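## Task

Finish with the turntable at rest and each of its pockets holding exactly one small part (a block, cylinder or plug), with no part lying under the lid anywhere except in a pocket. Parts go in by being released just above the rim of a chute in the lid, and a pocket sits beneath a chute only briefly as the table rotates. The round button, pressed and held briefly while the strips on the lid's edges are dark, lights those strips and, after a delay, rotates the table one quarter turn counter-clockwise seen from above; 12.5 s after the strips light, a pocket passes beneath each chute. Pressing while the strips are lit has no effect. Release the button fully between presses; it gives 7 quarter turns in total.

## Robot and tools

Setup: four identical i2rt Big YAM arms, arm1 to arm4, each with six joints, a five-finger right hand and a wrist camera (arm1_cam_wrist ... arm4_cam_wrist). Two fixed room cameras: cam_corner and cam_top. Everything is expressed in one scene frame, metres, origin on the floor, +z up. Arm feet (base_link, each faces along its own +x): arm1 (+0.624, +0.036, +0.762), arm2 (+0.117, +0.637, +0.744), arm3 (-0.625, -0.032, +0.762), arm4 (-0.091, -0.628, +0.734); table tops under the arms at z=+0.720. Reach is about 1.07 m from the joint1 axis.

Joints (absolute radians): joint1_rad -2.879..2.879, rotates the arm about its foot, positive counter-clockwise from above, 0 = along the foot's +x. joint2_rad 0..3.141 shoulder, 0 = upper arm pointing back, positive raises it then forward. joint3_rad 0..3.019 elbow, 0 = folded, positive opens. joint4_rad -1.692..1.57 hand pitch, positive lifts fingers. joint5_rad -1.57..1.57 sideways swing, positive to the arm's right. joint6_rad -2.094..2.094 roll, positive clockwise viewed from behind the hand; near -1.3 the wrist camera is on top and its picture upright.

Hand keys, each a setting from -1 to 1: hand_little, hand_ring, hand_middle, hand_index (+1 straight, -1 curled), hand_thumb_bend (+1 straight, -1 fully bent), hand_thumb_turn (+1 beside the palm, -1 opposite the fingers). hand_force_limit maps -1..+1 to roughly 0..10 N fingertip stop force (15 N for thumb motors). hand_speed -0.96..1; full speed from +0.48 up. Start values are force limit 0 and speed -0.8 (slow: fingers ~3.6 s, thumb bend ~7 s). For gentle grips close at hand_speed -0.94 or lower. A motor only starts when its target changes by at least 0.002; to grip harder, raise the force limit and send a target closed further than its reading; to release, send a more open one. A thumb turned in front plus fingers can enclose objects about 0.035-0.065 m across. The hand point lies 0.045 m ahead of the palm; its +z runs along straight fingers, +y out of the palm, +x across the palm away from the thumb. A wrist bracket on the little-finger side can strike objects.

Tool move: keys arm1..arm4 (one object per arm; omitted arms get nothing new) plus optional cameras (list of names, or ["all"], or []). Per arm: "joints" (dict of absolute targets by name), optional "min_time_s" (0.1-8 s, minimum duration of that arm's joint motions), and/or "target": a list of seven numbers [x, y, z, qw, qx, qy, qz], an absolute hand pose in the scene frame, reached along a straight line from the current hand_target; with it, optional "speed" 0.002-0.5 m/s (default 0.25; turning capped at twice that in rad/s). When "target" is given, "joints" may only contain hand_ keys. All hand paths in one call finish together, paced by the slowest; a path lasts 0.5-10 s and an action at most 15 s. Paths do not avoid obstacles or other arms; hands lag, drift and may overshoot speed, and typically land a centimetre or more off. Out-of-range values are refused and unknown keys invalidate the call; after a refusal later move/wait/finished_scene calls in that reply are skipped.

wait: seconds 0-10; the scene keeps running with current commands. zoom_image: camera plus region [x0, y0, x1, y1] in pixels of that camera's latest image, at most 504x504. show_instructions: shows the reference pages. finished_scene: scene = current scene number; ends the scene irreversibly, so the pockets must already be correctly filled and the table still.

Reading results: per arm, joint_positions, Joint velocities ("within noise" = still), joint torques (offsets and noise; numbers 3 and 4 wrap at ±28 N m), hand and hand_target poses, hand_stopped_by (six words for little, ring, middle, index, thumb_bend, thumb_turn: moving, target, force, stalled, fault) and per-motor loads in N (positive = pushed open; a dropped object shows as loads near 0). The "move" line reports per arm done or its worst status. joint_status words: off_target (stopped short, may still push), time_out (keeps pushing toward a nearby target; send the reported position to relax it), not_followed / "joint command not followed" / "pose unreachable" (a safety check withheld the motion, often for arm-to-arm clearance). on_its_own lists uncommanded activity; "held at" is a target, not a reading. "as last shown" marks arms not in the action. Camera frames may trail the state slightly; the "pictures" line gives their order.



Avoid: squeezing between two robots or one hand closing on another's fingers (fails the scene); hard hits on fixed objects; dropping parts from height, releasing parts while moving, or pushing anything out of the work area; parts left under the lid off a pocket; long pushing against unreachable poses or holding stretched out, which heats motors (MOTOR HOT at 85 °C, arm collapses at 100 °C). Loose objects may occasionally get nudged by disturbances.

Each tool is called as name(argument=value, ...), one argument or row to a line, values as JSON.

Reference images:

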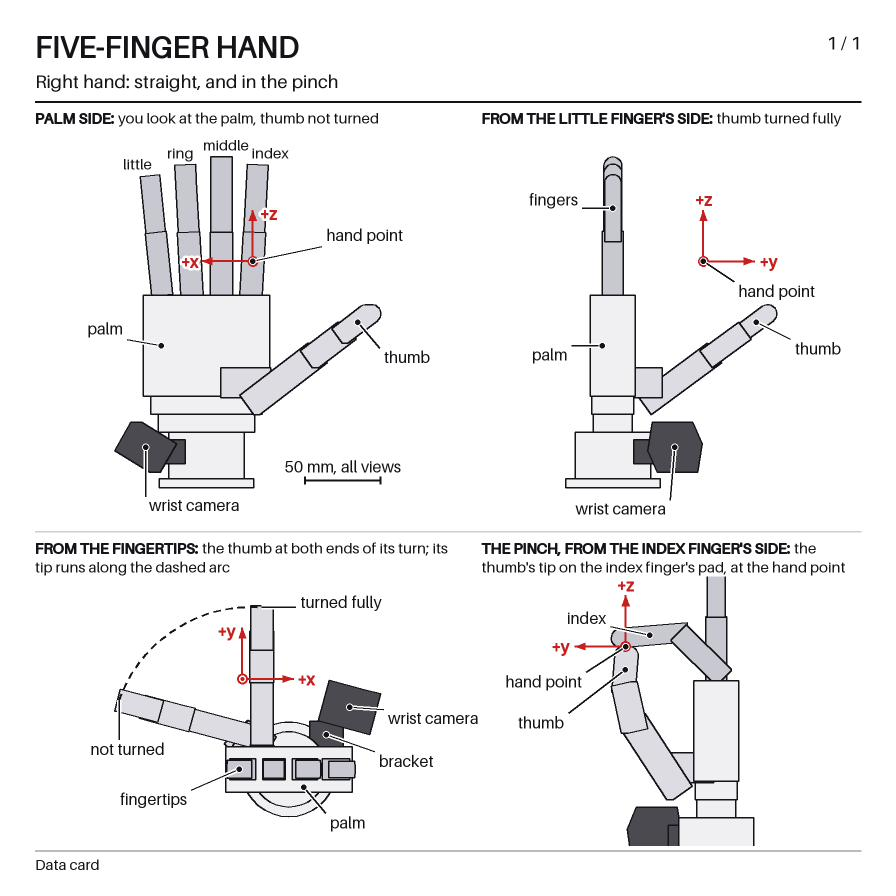

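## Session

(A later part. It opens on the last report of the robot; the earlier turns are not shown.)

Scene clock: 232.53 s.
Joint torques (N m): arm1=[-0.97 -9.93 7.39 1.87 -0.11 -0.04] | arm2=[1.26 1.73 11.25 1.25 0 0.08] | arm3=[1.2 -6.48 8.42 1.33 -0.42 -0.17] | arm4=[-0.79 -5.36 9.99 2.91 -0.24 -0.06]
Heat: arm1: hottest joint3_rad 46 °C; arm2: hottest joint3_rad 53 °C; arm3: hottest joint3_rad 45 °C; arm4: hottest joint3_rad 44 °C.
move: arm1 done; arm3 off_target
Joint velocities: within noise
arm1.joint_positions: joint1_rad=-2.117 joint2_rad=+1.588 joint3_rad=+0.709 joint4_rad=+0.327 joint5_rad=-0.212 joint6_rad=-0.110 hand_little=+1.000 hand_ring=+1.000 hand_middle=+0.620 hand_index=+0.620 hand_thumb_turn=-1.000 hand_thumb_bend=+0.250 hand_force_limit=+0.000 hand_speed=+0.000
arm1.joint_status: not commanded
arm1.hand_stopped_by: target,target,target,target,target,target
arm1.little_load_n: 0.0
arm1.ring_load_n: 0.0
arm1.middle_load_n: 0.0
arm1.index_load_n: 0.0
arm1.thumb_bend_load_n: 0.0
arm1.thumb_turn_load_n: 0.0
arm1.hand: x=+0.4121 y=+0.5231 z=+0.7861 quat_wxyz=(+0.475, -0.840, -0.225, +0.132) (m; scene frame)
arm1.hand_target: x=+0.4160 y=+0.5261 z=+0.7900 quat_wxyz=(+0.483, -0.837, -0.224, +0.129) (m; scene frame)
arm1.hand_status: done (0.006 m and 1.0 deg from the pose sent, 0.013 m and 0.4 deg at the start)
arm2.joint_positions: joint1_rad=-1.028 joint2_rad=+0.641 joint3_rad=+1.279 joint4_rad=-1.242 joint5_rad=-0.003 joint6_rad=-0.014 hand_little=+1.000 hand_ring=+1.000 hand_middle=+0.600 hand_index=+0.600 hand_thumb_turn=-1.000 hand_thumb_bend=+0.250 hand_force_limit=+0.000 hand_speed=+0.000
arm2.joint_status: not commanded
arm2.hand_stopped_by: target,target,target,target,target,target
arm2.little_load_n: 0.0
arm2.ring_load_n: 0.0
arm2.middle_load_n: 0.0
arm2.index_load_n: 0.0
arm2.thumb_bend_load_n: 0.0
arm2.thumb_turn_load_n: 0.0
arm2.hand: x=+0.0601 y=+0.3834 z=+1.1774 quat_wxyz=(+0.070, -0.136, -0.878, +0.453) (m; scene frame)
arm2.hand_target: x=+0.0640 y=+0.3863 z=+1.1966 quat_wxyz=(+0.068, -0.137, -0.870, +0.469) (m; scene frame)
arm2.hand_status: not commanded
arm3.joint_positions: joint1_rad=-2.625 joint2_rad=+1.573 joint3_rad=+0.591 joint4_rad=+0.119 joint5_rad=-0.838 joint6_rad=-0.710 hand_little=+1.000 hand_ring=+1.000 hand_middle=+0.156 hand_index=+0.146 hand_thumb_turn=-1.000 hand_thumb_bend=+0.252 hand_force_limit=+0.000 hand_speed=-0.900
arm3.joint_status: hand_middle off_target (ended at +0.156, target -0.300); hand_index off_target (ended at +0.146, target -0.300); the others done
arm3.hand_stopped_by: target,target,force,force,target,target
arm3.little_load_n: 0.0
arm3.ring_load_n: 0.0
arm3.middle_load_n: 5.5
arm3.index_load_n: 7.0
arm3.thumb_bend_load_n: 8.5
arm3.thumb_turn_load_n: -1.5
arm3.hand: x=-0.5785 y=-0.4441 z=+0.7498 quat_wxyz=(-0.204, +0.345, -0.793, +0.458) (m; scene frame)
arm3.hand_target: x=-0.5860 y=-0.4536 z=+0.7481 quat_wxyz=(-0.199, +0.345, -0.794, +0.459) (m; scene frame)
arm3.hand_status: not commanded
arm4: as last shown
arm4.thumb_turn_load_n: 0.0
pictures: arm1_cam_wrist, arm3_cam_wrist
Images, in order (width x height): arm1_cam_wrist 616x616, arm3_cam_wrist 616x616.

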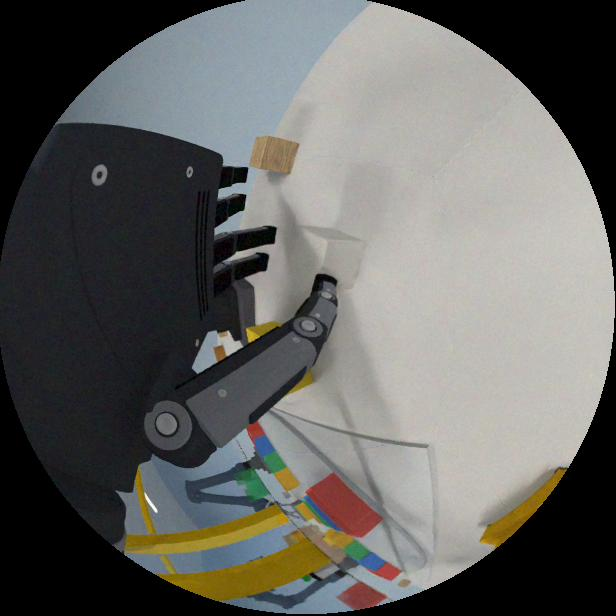

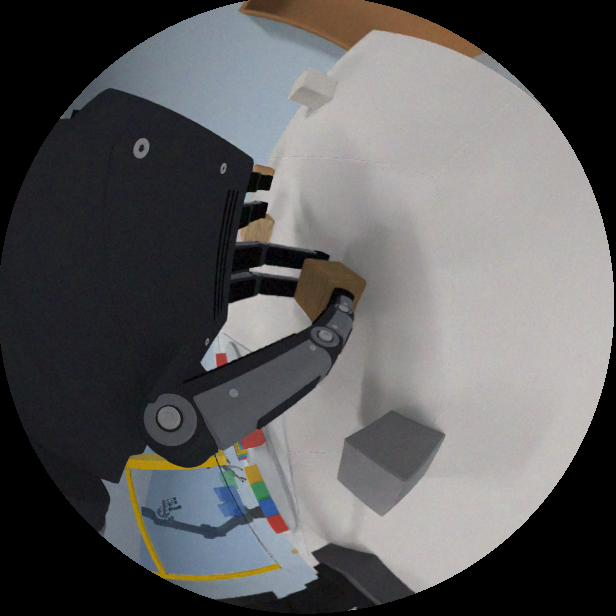

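move(
  arm1={"target": [0.412, 0.536, 0.772, 0.483, -0.8365, -0.2241, 0.1294], "speed": 0.1},
  arm3={"joints": {"hand_index": 0.6, "hand_middle": 0.6, "hand_speed": -0.5}},
  cameras=["arm1_cam_wrist", "arm3_cam_wrist"],
)

zoom_image(
  camera="arm1_cam_wrist",
  region=[200, 180, 400, 380],
)

move(
  arm3={"target": [-0.580, -0.447, 0.748, 0.1994, -0.3453, 0.7942, -0.4585], "speed": 0.1},
  cameras=["arm3_cam_wrist"],
)

zoom_image(
  camera="arm3_cam_wrist",
  region=[220, 180, 420, 380],
)

Scene clock: 234.27 s.
Joint torques (N m): arm1=[-0.97 -8.7 8.62 1.91 -0.04 -0.03] | arm2=[1.2 1.73 11.18 1.22 0.01 0.08] | arm3=[1.49 -6.42 8.42 1.39 -0.42 -0.17] | arm4=[-0.79 -5.36 9.96 2.91 -0.24 -0.06]
Heat: arm1: hottest joint3_rad 46 °C; arm2: hottest joint3_rad 53 °C; arm3: hottest joint3_rad 45 °C; arm4: hottest joint3_rad 44 °C.
move: arm1 done; arm3 done
Joint velocities: within noise
arm1.joint_positions: joint1_rad=-2.117 joint2_rad=+1.636 joint3_rad=+0.709 joint4_rad=+0.378 joint5_rad=-0.212 joint6_rad=-0.110 hand_little=+1.000 hand_ring=+1.000 hand_middle=+0.620 hand_index=+0.620 hand_thumb_turn=-1.000 hand_thumb_bend=+0.250 hand_force_limit=+0.000 hand_speed=+0.000
arm1.joint_status: not commanded
arm1.hand_stopped_by: target,target,target,target,target,target
arm1.little_load_n: 0.0
arm1.ring_load_n: 0.0
arm1.middle_load_n: 0.0
arm1.index_load_n: 0.0
arm1.thumb_bend_load_n: 0.0
arm1.thumb_turn_load_n: 0.0
arm1.hand: x=+0.4110 y=+0.5271 z=+0.7709 quat_wxyz=(+0.476, -0.840, -0.225, +0.132) (m; scene frame)
arm1.hand_target: x=+0.4121 y=+0.5359 z=+0.7722 quat_wxyz=(+0.483, -0.836, -0.224, +0.129) (m; scene frame)
arm1.hand_status: done (0.009 m and 0.9 deg from the pose sent, 0.019 m and 1.0 deg at the start)
arm2: as last shown
arm3.joint_positions: joint1_rad=-2.625 joint2_rad=+1.573 joint3_rad=+0.591 joint4_rad=+0.119 joint5_rad=-0.838 joint6_rad=-0.711 hand_little=+1.000 hand_ring=+1.000 hand_middle=+0.600 hand_index=+0.600 hand_thumb_turn=-1.000 hand_thumb_bend=+0.250 hand_force_limit=+0.000 hand_speed=-0.500
arm3.joint_status: all done
arm3.hand_stopped_by: target,target,target,target,target,target
arm3.little_load_n: 0.0
arm3.ring_load_n: 0.0
arm3.middle_load_n: 0.0
arm3.index_load_n: 0.0
arm3.thumb_bend_load_n: 0.0
arm3.thumb_turn_load_n: 0.0
arm3.hand: x=-0.5785 y=-0.4441 z=+0.7498 quat_wxyz=(-0.204, +0.345, -0.793, +0.458) (m; scene frame)
arm3.hand_target: x=-0.5860 y=-0.4537 z=+0.7482 quat_wxyz=(-0.199, +0.345, -0.794, +0.459) (m; scene frame)
arm3.hand_status: not commanded
arm4.joint_positions: joint1_rad=-1.016 joint2_rad=+0.910 joint3_rad=+0.841 joint4_rad=-0.315 joint5_rad=-0.191 joint6_rad=-0.059 hand_little=+1.000 hand_ring=+1.000 hand_middle=+0.189 hand_index=+0.121 hand_thumb_turn=-1.000 hand_thumb_bend=+0.252 hand_force_limit=+0.100 hand_speed=-0.900
arm4.joint_status: not commanded
arm4.hand_stopped_by: target,target,force,force,target,target
arm4.little_load_n: 0.0
arm4.ring_load_n: 0.0
arm4.middle_load_n: 5.5
arm4.index_load_n: 4.5
arm4.thumb_bend_load_n: 7.5
arm4.thumb_turn_load_n: -0.5
arm4.hand: x=-0.0422 y=-0.1840 z=+1.0243 quat_wxyz=(-0.562, +0.827, -0.026, +0.007) (m; scene frame)
arm4.hand_target: x=-0.0371 y=-0.1802 z=+1.0301 quat_wxyz=(-0.573, +0.819, -0.021, +0.015) (m; scene frame)
arm4.hand_status: not commanded
pictures: arm1_cam_wrist, arm3_cam_wrist
Images, in order (width x height): arm1_cam_wrist 616x616, arm3_cam_wrist 616x616.

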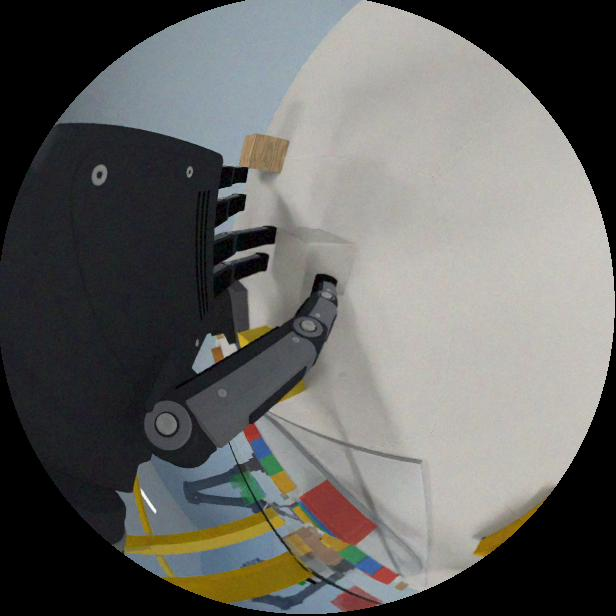

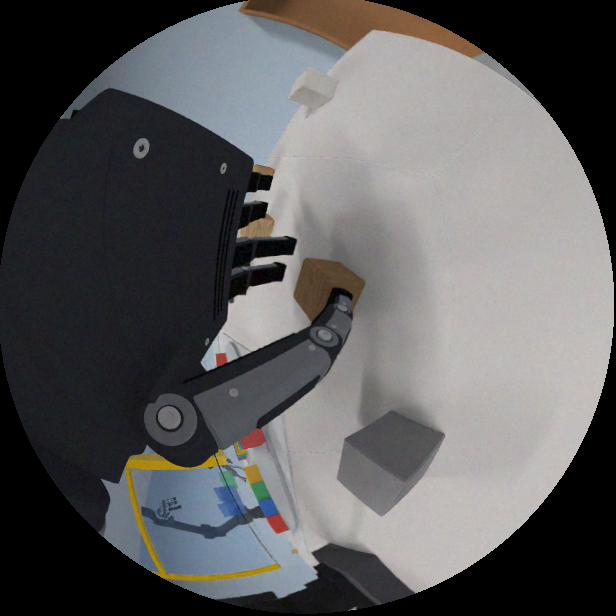

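Scaled by 2.520 from the camera's 616x616 image, which has a finer 880x880 frame.

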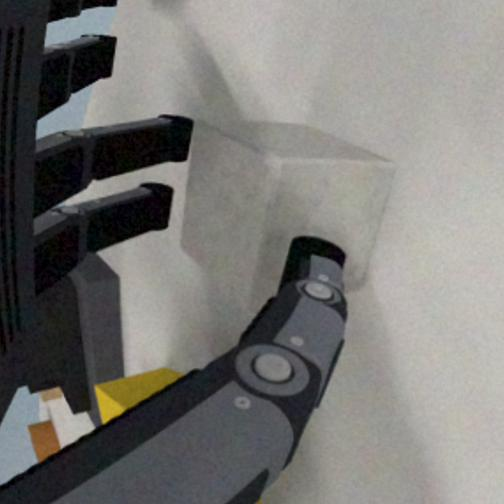

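Scene clock: 235.23 s.
Joint torques (N m): arm1=[-0.85 -8.59 8.58 1.89 -0.05 -0.03] | arm2=[1.26 1.61 11.19 1.18 0 0.09] | arm3=[2.55 -7.65 6.38 2.1 -0.37 -0.02] | arm4=[-0.79 -5.36 9.96 2.92 -0.24 -0.06]
Heat: arm1: hottest joint3_rad 46 °C; arm2: hottest joint3_rad 53 °C; arm3: hottest joint3_rad 45 °C; arm4: hottest joint3_rad 44 °C.
move: arm3 done
Joint velocities: within noise
arm1, arm2, arm4: as last shown
arm1.index_load_n: -0.5
arm2.middle_load_n: 0.5
arm3.joint_positions: joint1_rad=-2.625 joint2_rad=+1.573 joint3_rad=+0.591 joint4_rad=+0.119 joint5_rad=-0.832 joint6_rad=-0.711 hand_little=+1.000 hand_ring=+1.000 hand_middle=+0.600 hand_index=+0.600 hand_thumb_turn=-1.000 hand_thumb_bend=+0.250 hand_force_limit=+0.000 hand_speed=-0.500
arm3.joint_status: not commanded
arm3.hand_stopped_by: target,target,target,target,target,target
arm3.little_load_n: 0.0
arm3.ring_load_n: 0.0
arm3.middle_load_n: 0.0
arm3.index_load_n: 0.0
arm3.thumb_bend_load_n: 0.0
arm3.thumb_turn_load_n: 0.0
arm3.hand: x=-0.5794 y=-0.4445 z=+0.7491 quat_wxyz=(-0.201, +0.345, -0.795, +0.457) (m; scene frame)
arm3.hand_target: x=-0.5799 y=-0.4470 z=+0.7481 quat_wxyz=(-0.199, +0.345, -0.794, +0.459) (m; scene frame)
arm3.hand_status: done (0.003 m and 0.3 deg from the pose sent, 0.004 m and 0.5 deg at the start)
arm4.index_load_n: 4.0
arm4.thumb_turn_load_n: 0.0
pictures: arm3_cam_wrist
Images, in order (width x height): arm3_cam_wrist 616x616.

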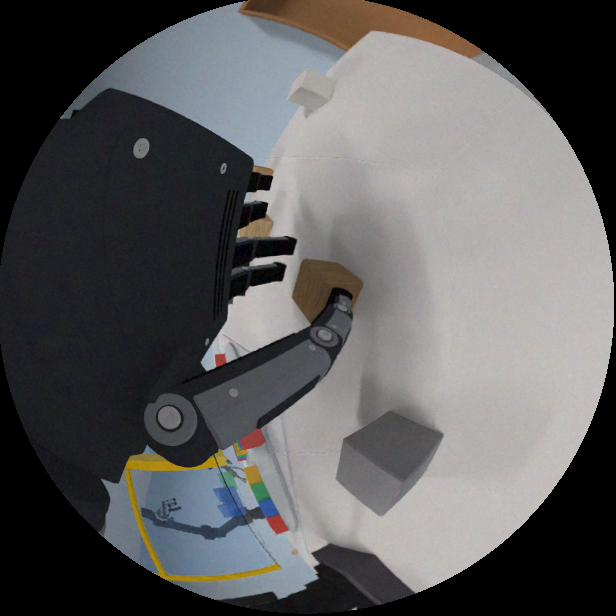

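Scaled by 2.520 from the camera's 616x616 image, which has a finer 880x880 frame.

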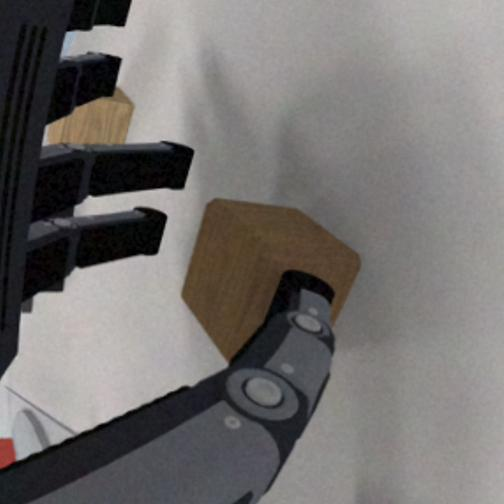

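move(
  arm1={"target": [0.412, 0.54, 0.752, 0.483, -0.8365, -0.2241, 0.1294], "speed": 0.1},
  arm3={"target": [-0.57, -0.435, 0.748, 0.1994, -0.3453, 0.7942, -0.4585], "speed": 0.1},
  cameras=["arm1_cam_wrist", "arm3_cam_wrist"],
)

zoom_image(
  camera="arm1_cam_wrist",
  region=[200, 180, 400, 380],
)

zoom_image(
  camera="arm3_cam_wrist",
  region=[220, 180, 420, 380],
)

Scene clock: 237.53 s.
Joint torques (N m): arm1=[-0.97 -9.05 8.21 1.83 -0.1 -0.04] | arm2=[1.14 1.79 11.18 1.25 0 0.08] | arm3=[3.31 -8.41 5.63 2.35 -0.37 0.08] | arm4=[-0.79 -5.36 9.98 2.91 -0.24 -0.06]
Heat: arm1: hottest joint3_rad 46 °C; arm2: hottest joint3_rad 54 °C; arm3: hottest joint3_rad 45 °C; arm4: hottest joint3_rad 44 °C.
move: arm1 done; arm3 done
Joint velocities: within noise
arm1.joint_positions: joint1_rad=-2.117 joint2_rad=+1.696 joint3_rad=+0.709 joint4_rad=+0.438 joint5_rad=-0.212 joint6_rad=-0.110 hand_little=+1.000 hand_ring=+1.000 hand_middle=+0.620 hand_index=+0.620 hand_thumb_turn=-1.000 hand_thumb_bend=+0.250 hand_force_limit=+0.000 hand_speed=+0.000
arm1.joint_status: not commanded
arm1.hand_stopped_by: target,target,target,target,target,target
arm1.little_load_n: 0.0
arm1.ring_load_n: 0.0
arm1.middle_load_n: 0.0
arm1.index_load_n: 0.0
arm1.thumb_bend_load_n: 0.0
arm1.thumb_turn_load_n: 0.0
arm1.hand: x=+0.4101 y=+0.5305 z=+0.7516 quat_wxyz=(+0.476, -0.840, -0.225, +0.132) (m; scene frame)
arm1.hand_target: x=+0.4122 y=+0.5398 z=+0.7521 quat_wxyz=(+0.483, -0.837, -0.224, +0.129) (m; scene frame)
arm1.hand_status: done (0.010 m and 0.9 deg from the pose sent, 0.023 m and 0.9 deg at the start)
arm2, arm4: as last shown
arm2.middle_load_n: 0.0
arm3.joint_positions: joint1_rad=-2.615 joint2_rad=+1.564 joint3_rad=+0.557 joint4_rad=+0.143 joint5_rad=-0.818 joint6_rad=-0.702 hand_little=+1.000 hand_ring=+1.000 hand_middle=+0.600 hand_index=+0.600 hand_thumb_turn=-1.000 hand_thumb_bend=+0.250 hand_force_limit=+0.000 hand_speed=-0.500
arm3.joint_status: not commanded
arm3.hand_stopped_by: target,target,target,target,target,target
arm3.little_load_n: 0.0
arm3.ring_load_n: 0.0
arm3.middle_load_n: 0.0
arm3.index_load_n: 0.0
arm3.thumb_bend_load_n: 0.0
arm3.thumb_turn_load_n: 0.0
arm3.hand: x=-0.5743 y=-0.4330 z=+0.7433 quat_wxyz=(-0.200, +0.344, -0.798, +0.453) (m; scene frame)
arm3.hand_target: x=-0.5700 y=-0.4349 z=+0.7480 quat_wxyz=(-0.200, +0.345, -0.794, +0.458) (m; scene frame)
arm3.hand_status: done (0.007 m and 0.7 deg from the pose sent, 0.013 m and 0.3 deg at the start)
arm4.index_load_n: 4.5
arm4.thumb_bend_load_n: 7.0
arm4.thumb_turn_load_n: -0.5
pictures: arm1_cam_wrist, arm3_cam_wrist
Images, in order (width x height): arm1_cam_wrist 616x616, arm3_cam_wrist 616x616.

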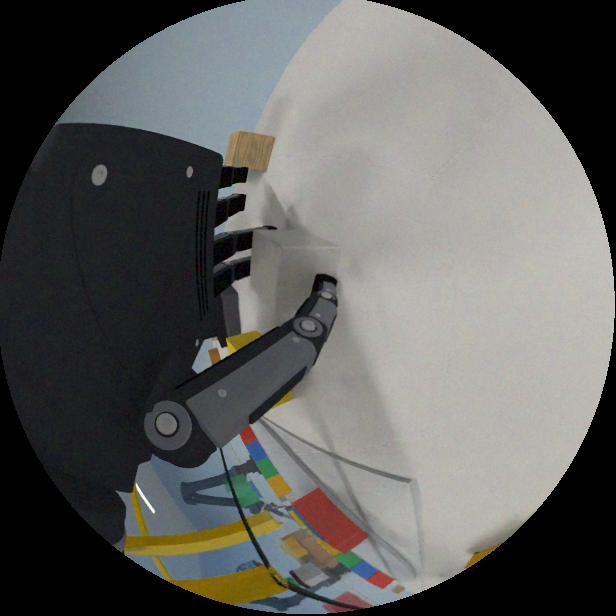

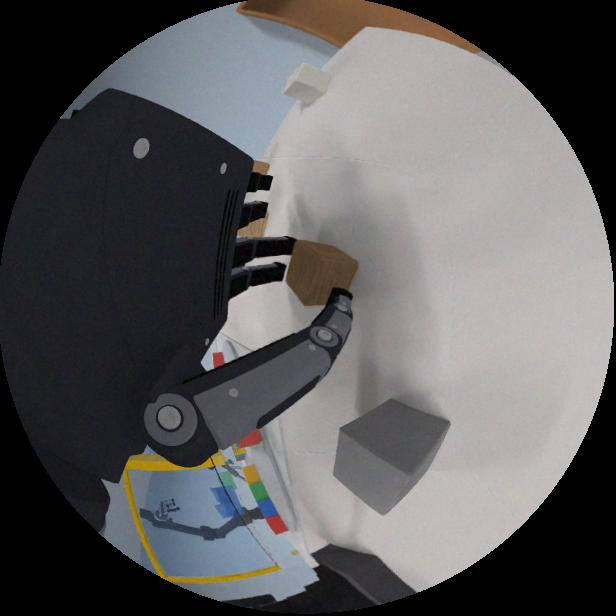

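Scaled by 2.520 from the camera's 616x616 image, which has a finer 880x880 frame.

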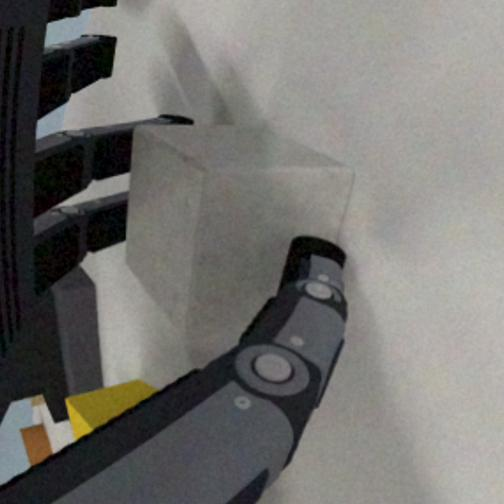

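Scaled by 2.520 from the camera's 616x616 image, which has a finer 880x880 frame.

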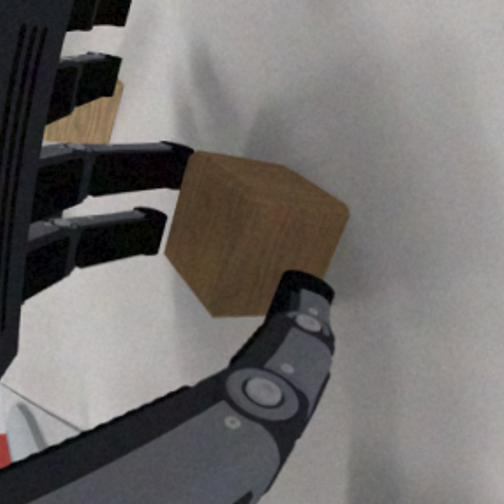

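move(
  arm1={"target": [0.402, 0.534, 0.755, 0.483, -0.8365, -0.2241, 0.1294], "speed": 0.1},
  arm3={"joints": {"hand_index": -0.3, "hand_middle": -0.3, "hand_force_limit": 0, "hand_speed": -0.9}},
  cameras=["arm1_cam_wrist", "arm3_cam_wrist"],
)

zoom_image(
  camera="arm1_cam_wrist",
  region=[200, 180, 400, 380],
)

zoom_image(
  camera="arm3_cam_wrist",
  region=[220, 180, 420, 380],
)

Scene clock: 241.40 s.
Joint torques (N m): arm1=[0.44 -9.93 7.57 1.74 0 0.08] | arm2=[1.14 1.61 11.14 1.2 0.02 0.08] | arm3=[3.02 -8.59 5.64 2.32 -0.35 0.1] | arm4=[-0.79 -5.36 9.96 2.92 -0.24 -0.06]
Heat: arm1: hottest joint3_rad 46 °C; arm2: hottest joint3_rad 54 °C; arm3: hottest joint3_rad 45 °C; arm4: hottest joint3_rad 45 °C.
move: arm1 done; arm3 off_target
Joint velocities: within noise
arm1.joint_positions: joint1_rad=-2.109 joint2_rad=+1.696 joint3_rad=+0.709 joint4_rad=+0.438 joint5_rad=-0.192 joint6_rad=-0.108 hand_little=+1.000 hand_ring=+1.000 hand_middle=+0.620 hand_index=+0.620 hand_thumb_turn=-1.000 hand_thumb_bend=+0.250 hand_force_limit=+0.000 hand_speed=+0.000
arm1.joint_status: not commanded
arm1.hand_stopped_by: target,target,target,target,target,target
arm1.little_load_n: 0.0
arm1.ring_load_n: -0.5
arm1.middle_load_n: 0.0
arm1.index_load_n: 0.0
arm1.thumb_bend_load_n: 0.0
arm1.thumb_turn_load_n: 0.0
arm1.hand: x=+0.4095 y=+0.5310 z=+0.7509 quat_wxyz=(+0.477, -0.841, -0.223, +0.126) (m; scene frame)
arm1.hand_target: x=+0.4020 y=+0.5338 z=+0.7550 quat_wxyz=(+0.483, -0.837, -0.224, +0.130) (m; scene frame)
arm1.hand_status: done (0.009 m and 1.0 deg from the pose sent, 0.009 m and 0.9 deg at the start)
arm2, arm4: as last shown
arm2.ring_load_n: -0.5
arm3.joint_positions: joint1_rad=-2.615 joint2_rad=+1.563 joint3_rad=+0.557 joint4_rad=+0.143 joint5_rad=-0.818 joint6_rad=-0.701 hand_little=+1.000 hand_ring=+1.000 hand_middle=+0.164 hand_index=+0.137 hand_thumb_turn=-1.000 hand_thumb_bend=+0.251 hand_force_limit=+0.000 hand_speed=-0.900
arm3.joint_status: hand_middle off_target (ended at +0.164, target -0.300); hand_index off_target (ended at +0.137, target -0.300); the others done
arm3.hand_stopped_by: target,target,force,force,target,target
arm3.little_load_n: 0.0
arm3.ring_load_n: 0.0
arm3.middle_load_n: 1.5
arm3.index_load_n: 7.5
arm3.thumb_bend_load_n: 7.0
arm3.thumb_turn_load_n: -0.5
arm3.hand: x=-0.5743 y=-0.4331 z=+0.7436 quat_wxyz=(-0.200, +0.343, -0.798, +0.453) (m; scene frame)
arm3.hand_target: x=-0.5701 y=-0.4349 z=+0.7479 quat_wxyz=(-0.199, +0.345, -0.794, +0.458) (m; scene frame)
arm3.hand_status: not commanded
arm4.thumb_bend_load_n: 7.5
pictures: arm1_cam_wrist, arm3_cam_wrist
Images, in order (width x height): arm1_cam_wrist 616x616, arm3_cam_wrist 616x616.

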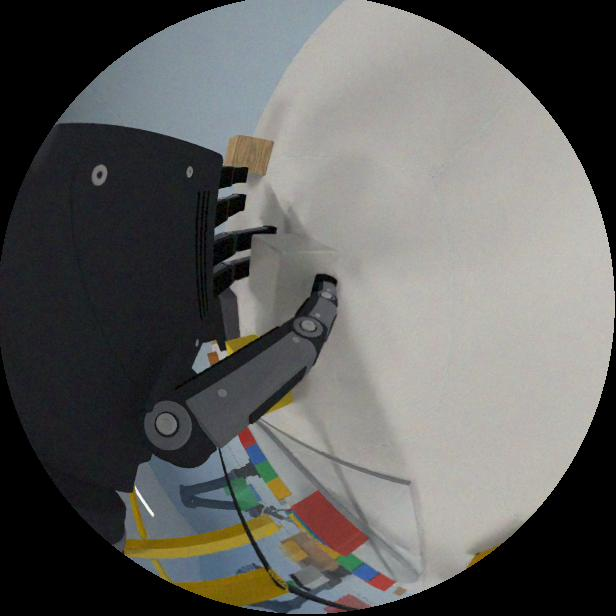

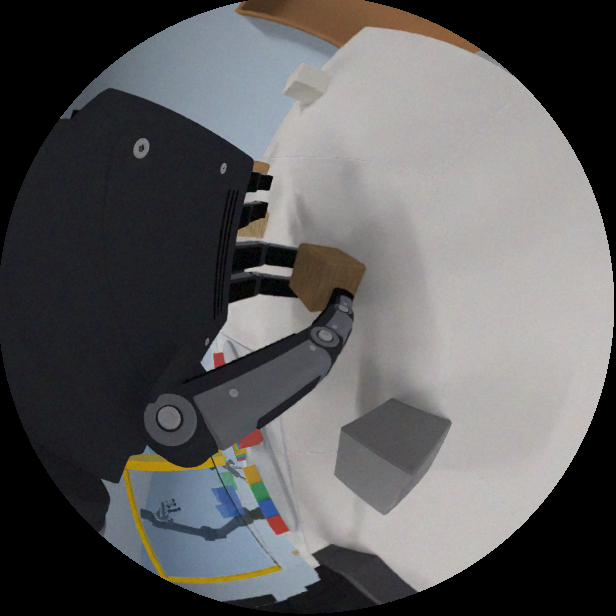

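Scaled by 2.520 from the camera's 616x616 image, which has a finer 880x880 frame.

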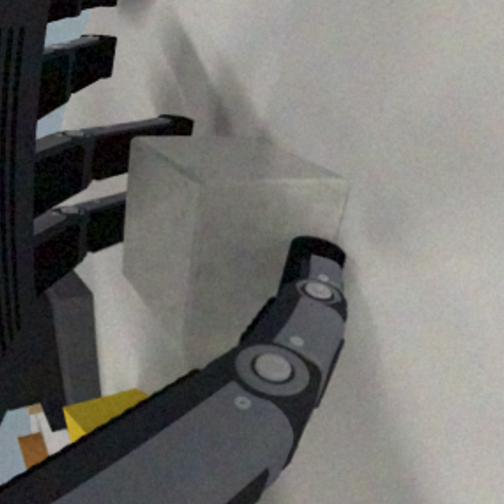

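Scaled by 2.520 from the camera's 616x616 image, which has a finer 880x880 frame.

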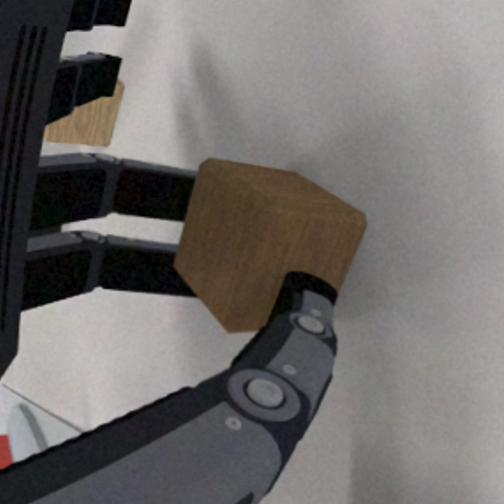

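move(
  arm1={"target": [0.394, 0.53, 0.755, 0.483, -0.8365, -0.2241, 0.1294], "speed": 0.1},
  arm3={"joints": {"hand_middle": -0.35}},
  cameras=["arm1_cam_wrist"],
)

zoom_image(
  camera="arm1_cam_wrist",
  region=[200, 180, 400, 380],
)

Scene clock: 242.57 s.
Joint torques (N m): arm1=[0.21 -10.05 7.24 1.89 0.02 0.08] | arm2=[1.14 1.73 11.11 1.25 0.02 0.07] | arm3=[3.25 -8.53 5.61 2.36 -0.36 0.09] | arm4=[-0.79 -5.36 9.96 2.91 -0.24 -0.06]
Heat: arm1: hottest joint3_rad 45 °C; arm2: hottest joint3_rad 54 °C; arm3: hottest joint3_rad 44 °C; arm4: hottest joint3_rad 45 °C.
move: arm1 done; arm3 off_target
Joint velocities: within noise
arm1.joint_positions: joint1_rad=-2.087 joint2_rad=+1.696 joint3_rad=+0.709 joint4_rad=+0.438 joint5_rad=-0.173 joint6_rad=-0.098 hand_little=+1.000 hand_ring=+1.000 hand_middle=+0.620 hand_index=+0.620 hand_thumb_turn=-1.000 hand_thumb_bend=+0.250 hand_force_limit=+0.000 hand_speed=+0.000
arm1.joint_status: not commanded
arm1.hand_stopped_by: target,target,target,target,target,target
arm1.little_load_n: -0.5
arm1.ring_load_n: 0.0
arm1.middle_load_n: 0.0
arm1.index_load_n: 0.0
arm1.thumb_bend_load_n: 0.0
arm1.thumb_turn_load_n: 0.0
arm1.hand: x=+0.4010 y=+0.5279 z=+0.7506 quat_wxyz=(+0.476, -0.841, -0.223, +0.126) (m; scene frame)
arm1.hand_target: x=+0.3941 y=+0.5299 z=+0.7550 quat_wxyz=(+0.483, -0.837, -0.224, +0.130) (m; scene frame)
arm1.hand_status: done (0.009 m and 1.0 deg from the pose sent, 0.016 m and 1.0 deg at the start)
arm2, arm4: as last shown
arm2.ring_load_n: 0.0
arm3.joint_positions: joint1_rad=-2.615 joint2_rad=+1.563 joint3_rad=+0.557 joint4_rad=+0.143 joint5_rad=-0.818 joint6_rad=-0.701 hand_little=+1.000 hand_ring=+1.000 hand_middle=+0.157 hand_index=+0.137 hand_thumb_turn=-1.000 hand_thumb_bend=+0.252 hand_force_limit=+0.000 hand_speed=-0.900
arm3.joint_status: hand_middle off_target (ended at +0.157, target -0.350)
arm3.hand_stopped_by: target,target,force,force,target,target
arm3.little_load_n: 0.0
arm3.ring_load_n: 0.0
arm3.middle_load_n: 5.5
arm3.index_load_n: 7.0
arm3.thumb_bend_load_n: 8.0
arm3.thumb_turn_load_n: 0.5
arm3.hand: x=-0.5743 y=-0.4331 z=+0.7436 quat_wxyz=(-0.200, +0.343, -0.798, +0.453) (m; scene frame)
arm3.hand_target: x=-0.5700 y=-0.4349 z=+0.7479 quat_wxyz=(-0.200, +0.345, -0.794, +0.458) (m; scene frame)
arm3.hand_status: not commanded
arm4.little_load_n: -0.5
pictures: arm1_cam_wrist
Images, in order (width x height): arm1_cam_wrist 616x616.

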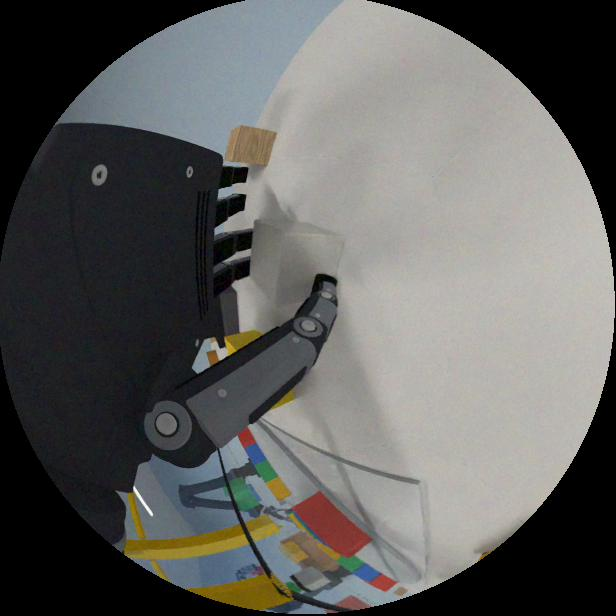

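Scaled by 2.520 from the camera's 616x616 image, which has a finer 880x880 frame.

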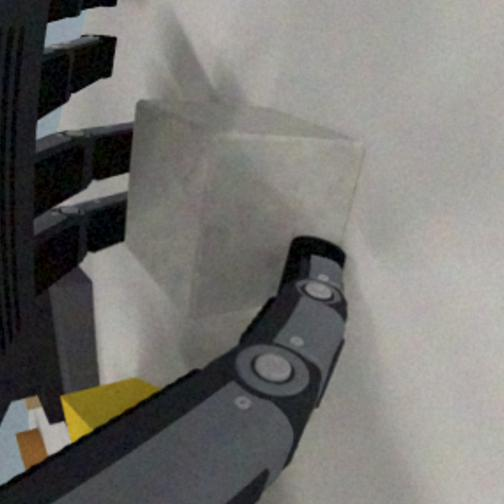

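move(
  arm1={"joints": {"hand_index": -0.3, "hand_middle": -0.3, "hand_force_limit": 0, "hand_speed": -0.9}},
  arm3={"target": [-0.57, -0.43, 0.88, 0.1994, -0.3453, 0.7942, -0.4585], "speed": 0.1},
  cameras=["arm1_cam_wrist", "arm3_cam_wrist"],
)

zoom_image(
  camera="arm1_cam_wrist",
  region=[200, 180, 400, 380],
)

Scene clock: 246.30 s.
Joint torques (N m): arm1=[0.21 -10.11 7.23 1.57 0.02 0.06] | arm2=[1.2 1.49 11.15 1.18 0.01 0.08] | arm3=[3.14 -6.07 11.81 1.36 -0.37 0.07] | arm4=[-0.79 -5.36 9.98 2.91 -0.24 -0.06]
Heat: arm1: hottest joint3_rad 45 °C; arm2: hottest joint3_rad 55 °C; arm3: hottest joint3_rad 45 °C; arm4: hottest joint3_rad 45 °C.
move: arm1 off_target; arm3 off_target
Joint velocities: within noise
arm1.joint_positions: joint1_rad=-2.087 joint2_rad=+1.696 joint3_rad=+0.709 joint4_rad=+0.446 joint5_rad=-0.173 joint6_rad=-0.097 hand_little=+1.000 hand_ring=+1.000 hand_middle=+0.260 hand_index=+0.250 hand_thumb_turn=-1.000 hand_thumb_bend=+0.253 hand_force_limit=+0.000 hand_speed=-0.900
arm1.joint_status: hand_middle off_target (ended at +0.260, target -0.300); hand_index off_target (ended at +0.250, target -0.300); the others done
arm1.hand_stopped_by: target,target,force,force,target,target
arm1.little_load_n: 0.0
arm1.ring_load_n: 0.0
arm1.middle_load_n: 7.0
arm1.index_load_n: 7.0
arm1.thumb_bend_load_n: 11.5
arm1.thumb_turn_load_n: 1.5
arm1.hand: x=+0.4004 y=+0.5294 z=+0.7525 quat_wxyz=(+0.480, -0.839, -0.223, +0.126) (m; scene frame)
arm1.hand_target: x=+0.3941 y=+0.5300 z=+0.7551 quat_wxyz=(+0.483, -0.836, -0.224, +0.129) (m; scene frame)
arm1.hand_status: not commanded
arm2, arm4: as last shown
arm3.joint_positions: joint1_rad=-2.613 joint2_rad=+1.218 joint3_rad=+0.659 joint4_rad=-0.316 joint5_rad=-0.816 joint6_rad=-0.694 hand_little=+1.000 hand_ring=+1.000 hand_middle=+0.157 hand_index=+0.137 hand_thumb_turn=-1.000 hand_thumb_bend=+0.252 hand_force_limit=+0.000 hand_speed=-0.900
arm3.joint_status: not commanded
arm3.hand_stopped_by: target,target,force,force,target,target
arm3.little_load_n: 0.0
arm3.ring_load_n: 0.0
arm3.middle_load_n: 5.5
arm3.index_load_n: 6.5
arm3.thumb_bend_load_n: 8.0
arm3.thumb_turn_load_n: 0.5
arm3.hand: x=-0.5719 y=-0.4176 z=+0.8624 quat_wxyz=(-0.204, +0.340, -0.801, +0.448) (m; scene frame)
arm3.hand_target: x=-0.5700 y=-0.4295 z=+0.8801 quat_wxyz=(-0.199, +0.345, -0.794, +0.459) (m; scene frame)
arm3.hand_status: off_target (0.022 m and 1.6 deg from the pose sent, 0.136 m and 0.7 deg at the start)
pictures: arm1_cam_wrist, arm3_cam_wrist
Images, in order (width x height): arm1_cam_wrist 616x616, arm3_cam_wrist 616x616.

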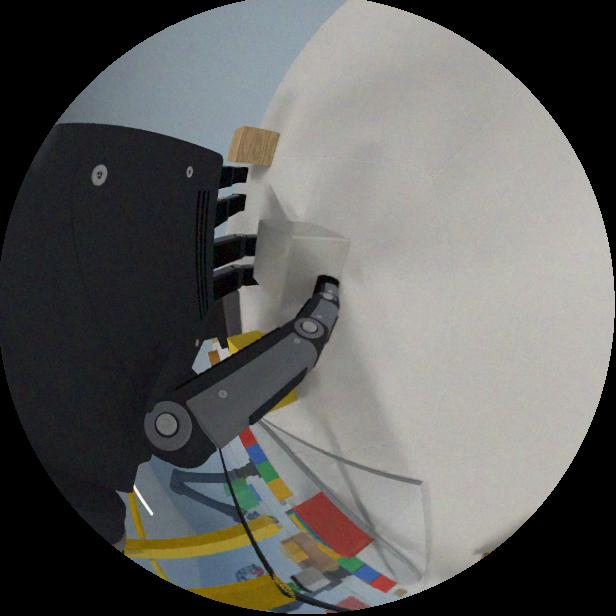

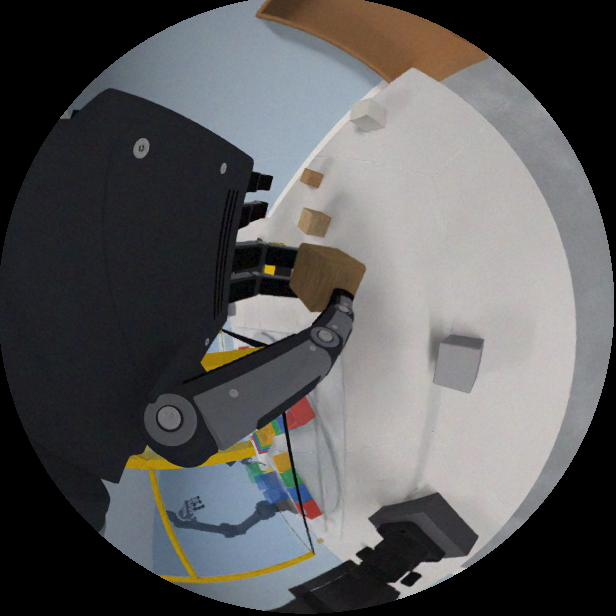

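Scaled by 2.520 from the camera's 616x616 image, which has a finer 880x880 frame.

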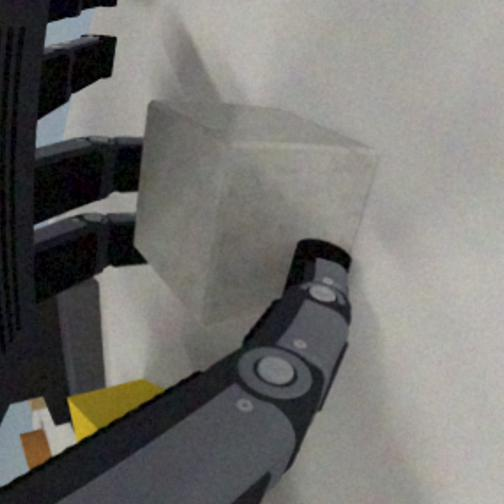

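move(
  arm1={"target": [0.4, 0.49, 0.9, 0.483, -0.8365, -0.2241, 0.1294], "speed": 0.12},
  arm3={"joints": {"joint2_rad": 0.628, "joint3_rad": 1.317, "joint4_rad": -1.25, "joint5_rad": 0, "joint6_rad": 0}, "min_time_s": 2.5},
  cameras=["arm1_cam_wrist"],
)

move(
  arm1={"joints": {"joint1_rad": -1.0, "joint2_rad": 0.614, "joint3_rad": 1.361, "joint4_rad": -1.313, "joint5_rad": 0, "joint6_rad": 0}, "min_time_s": 4},
  arm3={"joints": {"joint1_rad": -0.768}, "min_time_s": 4},
  cameras=["arm1_cam_wrist", "arm3_cam_wrist", "cam_top", "cam_corner"],
)

Scene clock: 251.47 s.
Joint torques (N m): arm1=[0.26 -7.59 14.11 1.21 0 0.09] | arm2=[1.08 1.73 11.22 1.21 0.01 0.07] | arm3=[2.78 2.2 11.07 1.89 0.07 0.18] | arm4=[-0.79 -5.36 9.98 2.91 -0.24 -0.06]
Heat: arm1: hottest joint3_rad 45 °C; arm2: hottest joint3_rad 55 °C; arm3: hottest joint3_rad 46 °C; arm4: hottest joint3_rad 45 °C.
move: arm1 off_target; arm3 done
Joint velocities: within noise
arm1.joint_positions: joint1_rad=-2.071 joint2_rad=+1.278 joint3_rad=+0.706 joint4_rad=-0.013 joint5_rad=-0.159 joint6_rad=-0.090 hand_little=+1.000 hand_ring=+1.000 hand_middle=+0.260 hand_index=+0.250 hand_thumb_turn=-1.000 hand_thumb_bend=+0.253 hand_force_limit=+0.000 hand_speed=-0.900
arm1.joint_status: not commanded
arm1.hand_stopped_by: target,target,force,force,target,target
arm1.little_load_n: 0.0
arm1.ring_load_n: 0.0
arm1.middle_load_n: 6.5
arm1.index_load_n: 7.0
arm1.thumb_bend_load_n: 12.0
arm1.thumb_turn_load_n: 1.5
arm1.hand: x=+0.4125 y=+0.4731 z=+0.8705 quat_wxyz=(+0.460, -0.850, -0.224, +0.124) (m; scene frame)
arm1.hand_target: x=+0.4006 y=+0.4884 z=+0.9003 quat_wxyz=(+0.483, -0.836, -0.224, +0.130) (m; scene frame)
arm1.hand_status: off_target (0.036 m and 3.1 deg from the pose sent, 0.153 m and 0.6 deg at the start)
arm2, arm4: as last shown
arm3.joint_positions: joint1_rad=-2.613 joint2_rad=+0.629 joint3_rad=+1.286 joint4_rad=-1.240 joint5_rad=-0.002 joint6_rad=-0.015 hand_little=+1.000 hand_ring=+1.000 hand_middle=+0.157 hand_index=+0.137 hand_thumb_turn=-1.000 hand_thumb_bend=+0.252 hand_force_limit=+0.000 hand_speed=-0.900
arm3.joint_status: all done
arm3.hand_stopped_by: target,target,force,force,target,target
arm3.little_load_n: 0.0
arm3.ring_load_n: 0.0
arm3.middle_load_n: 5.5
arm3.index_load_n: 7.0
arm3.thumb_bend_load_n: 8.5
arm3.thumb_turn_load_n: 0.0
arm3.hand: x=-0.6511 y=-0.2781 z=+1.2064 quat_wxyz=(+0.045, -0.084, -0.875, +0.474) (m; scene frame)
arm3.hand_target: x=-0.6473 y=-0.2752 z=+1.2204 quat_wxyz=(+0.040, -0.086, -0.870, +0.484) (m; scene frame)
arm3.hand_status: not commanded
arm4.little_load_n: 0.0
arm4.ring_load_n: -0.5
arm4.middle_load_n: 5.0
arm4.thumb_bend_load_n: 7.0
pictures: arm1_cam_wrist
Images, in order (width x height): arm1_cam_wrist 616x616.

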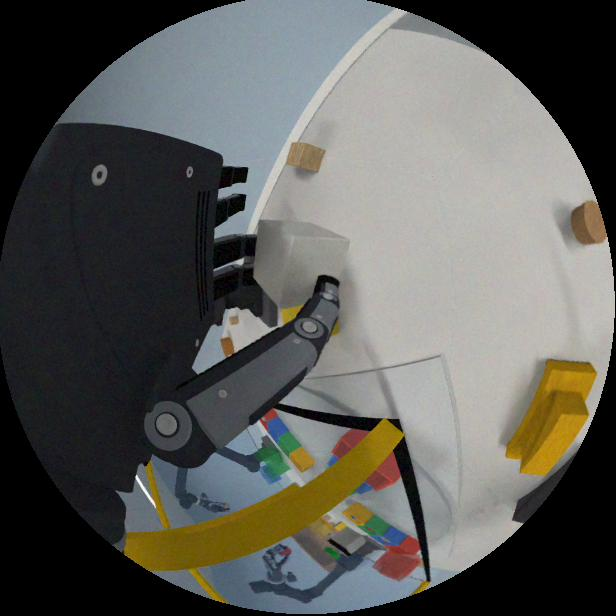

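Scene clock: 256.93 s.
Joint torques (N m): arm1=[-0.85 1.61 10.61 1.33 0.06 0] | arm2=[1.2 1.67 11.14 1.17 0.02 0.09] | arm3=[3.14 2.08 11.19 1.92 0.07 0.1] | arm4=[-0.85 -5.36 9.98 2.92 -0.24 -0.06]
Heat: arm1: hottest joint3_rad 50 °C; arm2: hottest joint3_rad 56 °C; arm3: hottest joint3_rad 45 °C; arm4: hottest joint3_rad 45 °C.
move: arm1 done; arm3 done
Joint velocities: within noise
arm1.joint_positions: joint1_rad=-0.993 joint2_rad=+0.613 joint3_rad=+1.344 joint4_rad=-1.311 joint5_rad=-0.002 joint6_rad=+0.002 hand_little=+1.000 hand_ring=+1.000 hand_middle=+0.260 hand_index=+0.250 hand_thumb_turn=-1.000 hand_thumb_bend=+0.253 hand_force_limit=+0.000 hand_speed=-0.900
arm1.joint_status: all done
arm1.hand_stopped_by: target,target,force,force,target,target
arm1.little_load_n: 0.0
arm1.ring_load_n: 0.0
arm1.middle_load_n: 6.5
arm1.index_load_n: 6.5
arm1.thumb_bend_load_n: 11.5
arm1.thumb_turn_load_n: 1.5
arm1.hand: x=+0.3920 y=+0.0398 z=+1.2219 quat_wxyz=(+0.360, -0.670, -0.573, +0.307) (m; scene frame)
arm1.hand_target: x=+0.3931 y=+0.0417 z=+1.2293 quat_wxyz=(+0.366, -0.669, -0.569, +0.308) (m; scene frame)
arm1.hand_status: not commanded
arm2.joint_positions: joint1_rad=-1.028 joint2_rad=+0.641 joint3_rad=+1.279 joint4_rad=-1.242 joint5_rad=-0.003 joint6_rad=-0.014 hand_little=+1.000 hand_ring=+1.000 hand_middle=+0.600 hand_index=+0.600 hand_thumb_turn=-1.000 hand_thumb_bend=+0.250 hand_force_limit=+0.000 hand_speed=+0.000
arm2.joint_status: not commanded
arm2.hand_stopped_by: target,target,target,target,target,target
arm2.little_load_n: -0.5
arm2.ring_load_n: 0.0
arm2.middle_load_n: 0.0
arm2.index_load_n: 0.0
arm2.thumb_bend_load_n: 0.0
arm2.thumb_turn_load_n: 0.0
arm2.hand: x=+0.0601 y=+0.3834 z=+1.1774 quat_wxyz=(+0.070, -0.136, -0.878, +0.453) (m; scene frame)
arm2.hand_target: x=+0.0640 y=+0.3863 z=+1.1966 quat_wxyz=(+0.068, -0.137, -0.870, +0.469) (m; scene frame)
arm2.hand_status: not commanded
arm3.joint_positions: joint1_rad=-0.780 joint2_rad=+0.629 joint3_rad=+1.286 joint4_rad=-1.240 joint5_rad=-0.001 joint6_rad=-0.014 hand_little=+1.000 hand_ring=+1.000 hand_middle=+0.157 hand_index=+0.137 hand_thumb_turn=-1.000 hand_thumb_bend=+0.252 hand_force_limit=+0.000 hand_speed=-0.900
arm3.joint_status: all done
arm3.hand_stopped_by: target,target,force,force,target,target
arm3.little_load_n: 0.0
arm3.ring_load_n: 0.0
arm3.middle_load_n: 5.5
arm3.index_load_n: 6.5
arm3.thumb_bend_load_n: 8.5
arm3.thumb_turn_load_n: 0.0
arm3.hand: x=-0.3844 y=+0.0161 z=+1.2076 quat_wxyz=(-0.345, +0.645, -0.596, +0.333) (m; scene frame)
arm3.hand_target: x=-0.3885 y=+0.0195 z=+1.2214 quat_wxyz=(-0.355, +0.640, -0.593, +0.335) (m; scene frame)
arm3.hand_status: not commanded
arm4: as last shown
arm4.ring_load_n: 0.0
arm4.middle_load_n: 5.5
pictures: arm1_cam_wrist, arm3_cam_wrist, cam_corner, cam_top
Images, in order (width x height): arm1_cam_wrist 616x616, arm3_cam_wrist 616x616, cam_corner 896x504, cam_top 896x504.

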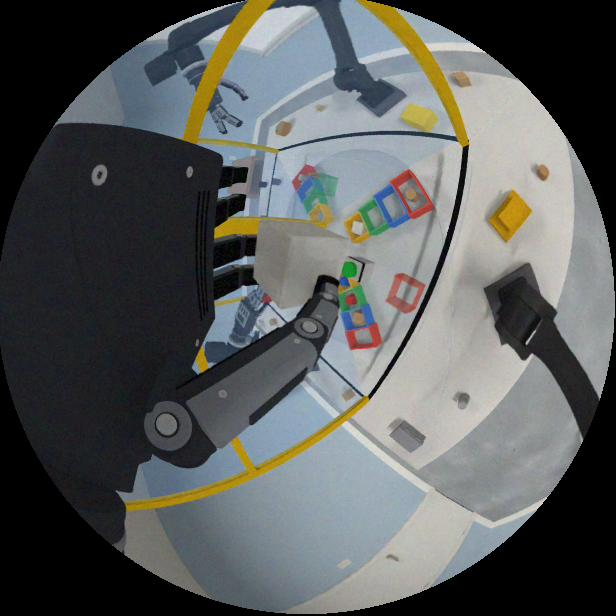

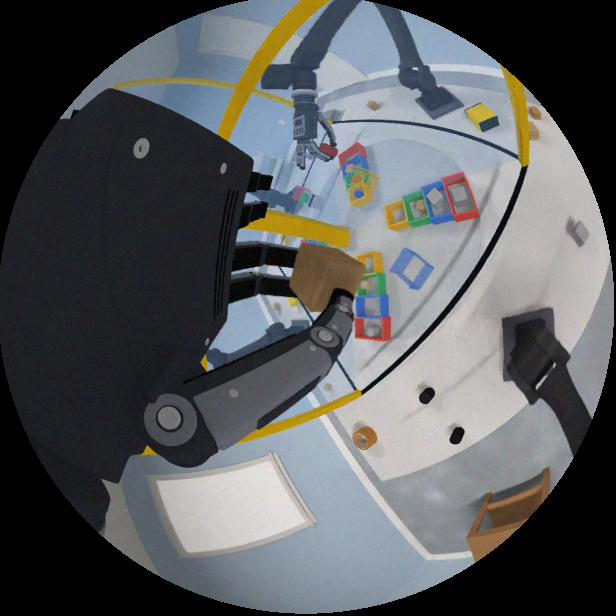

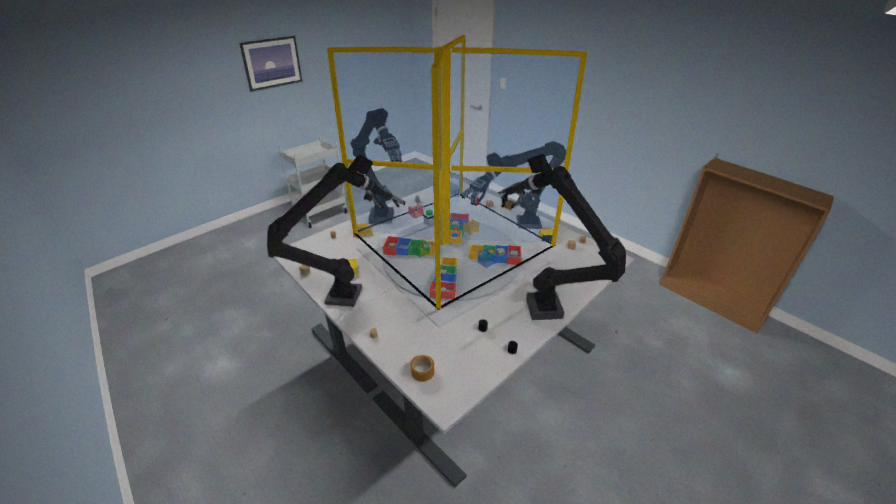

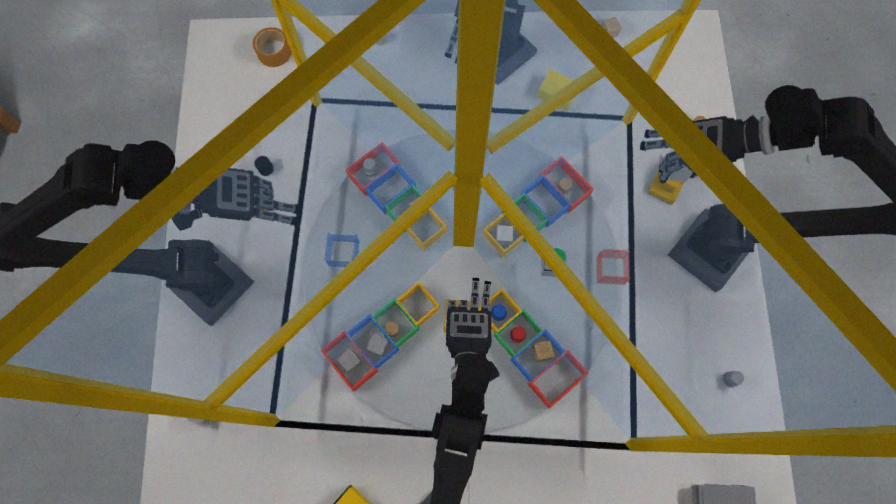

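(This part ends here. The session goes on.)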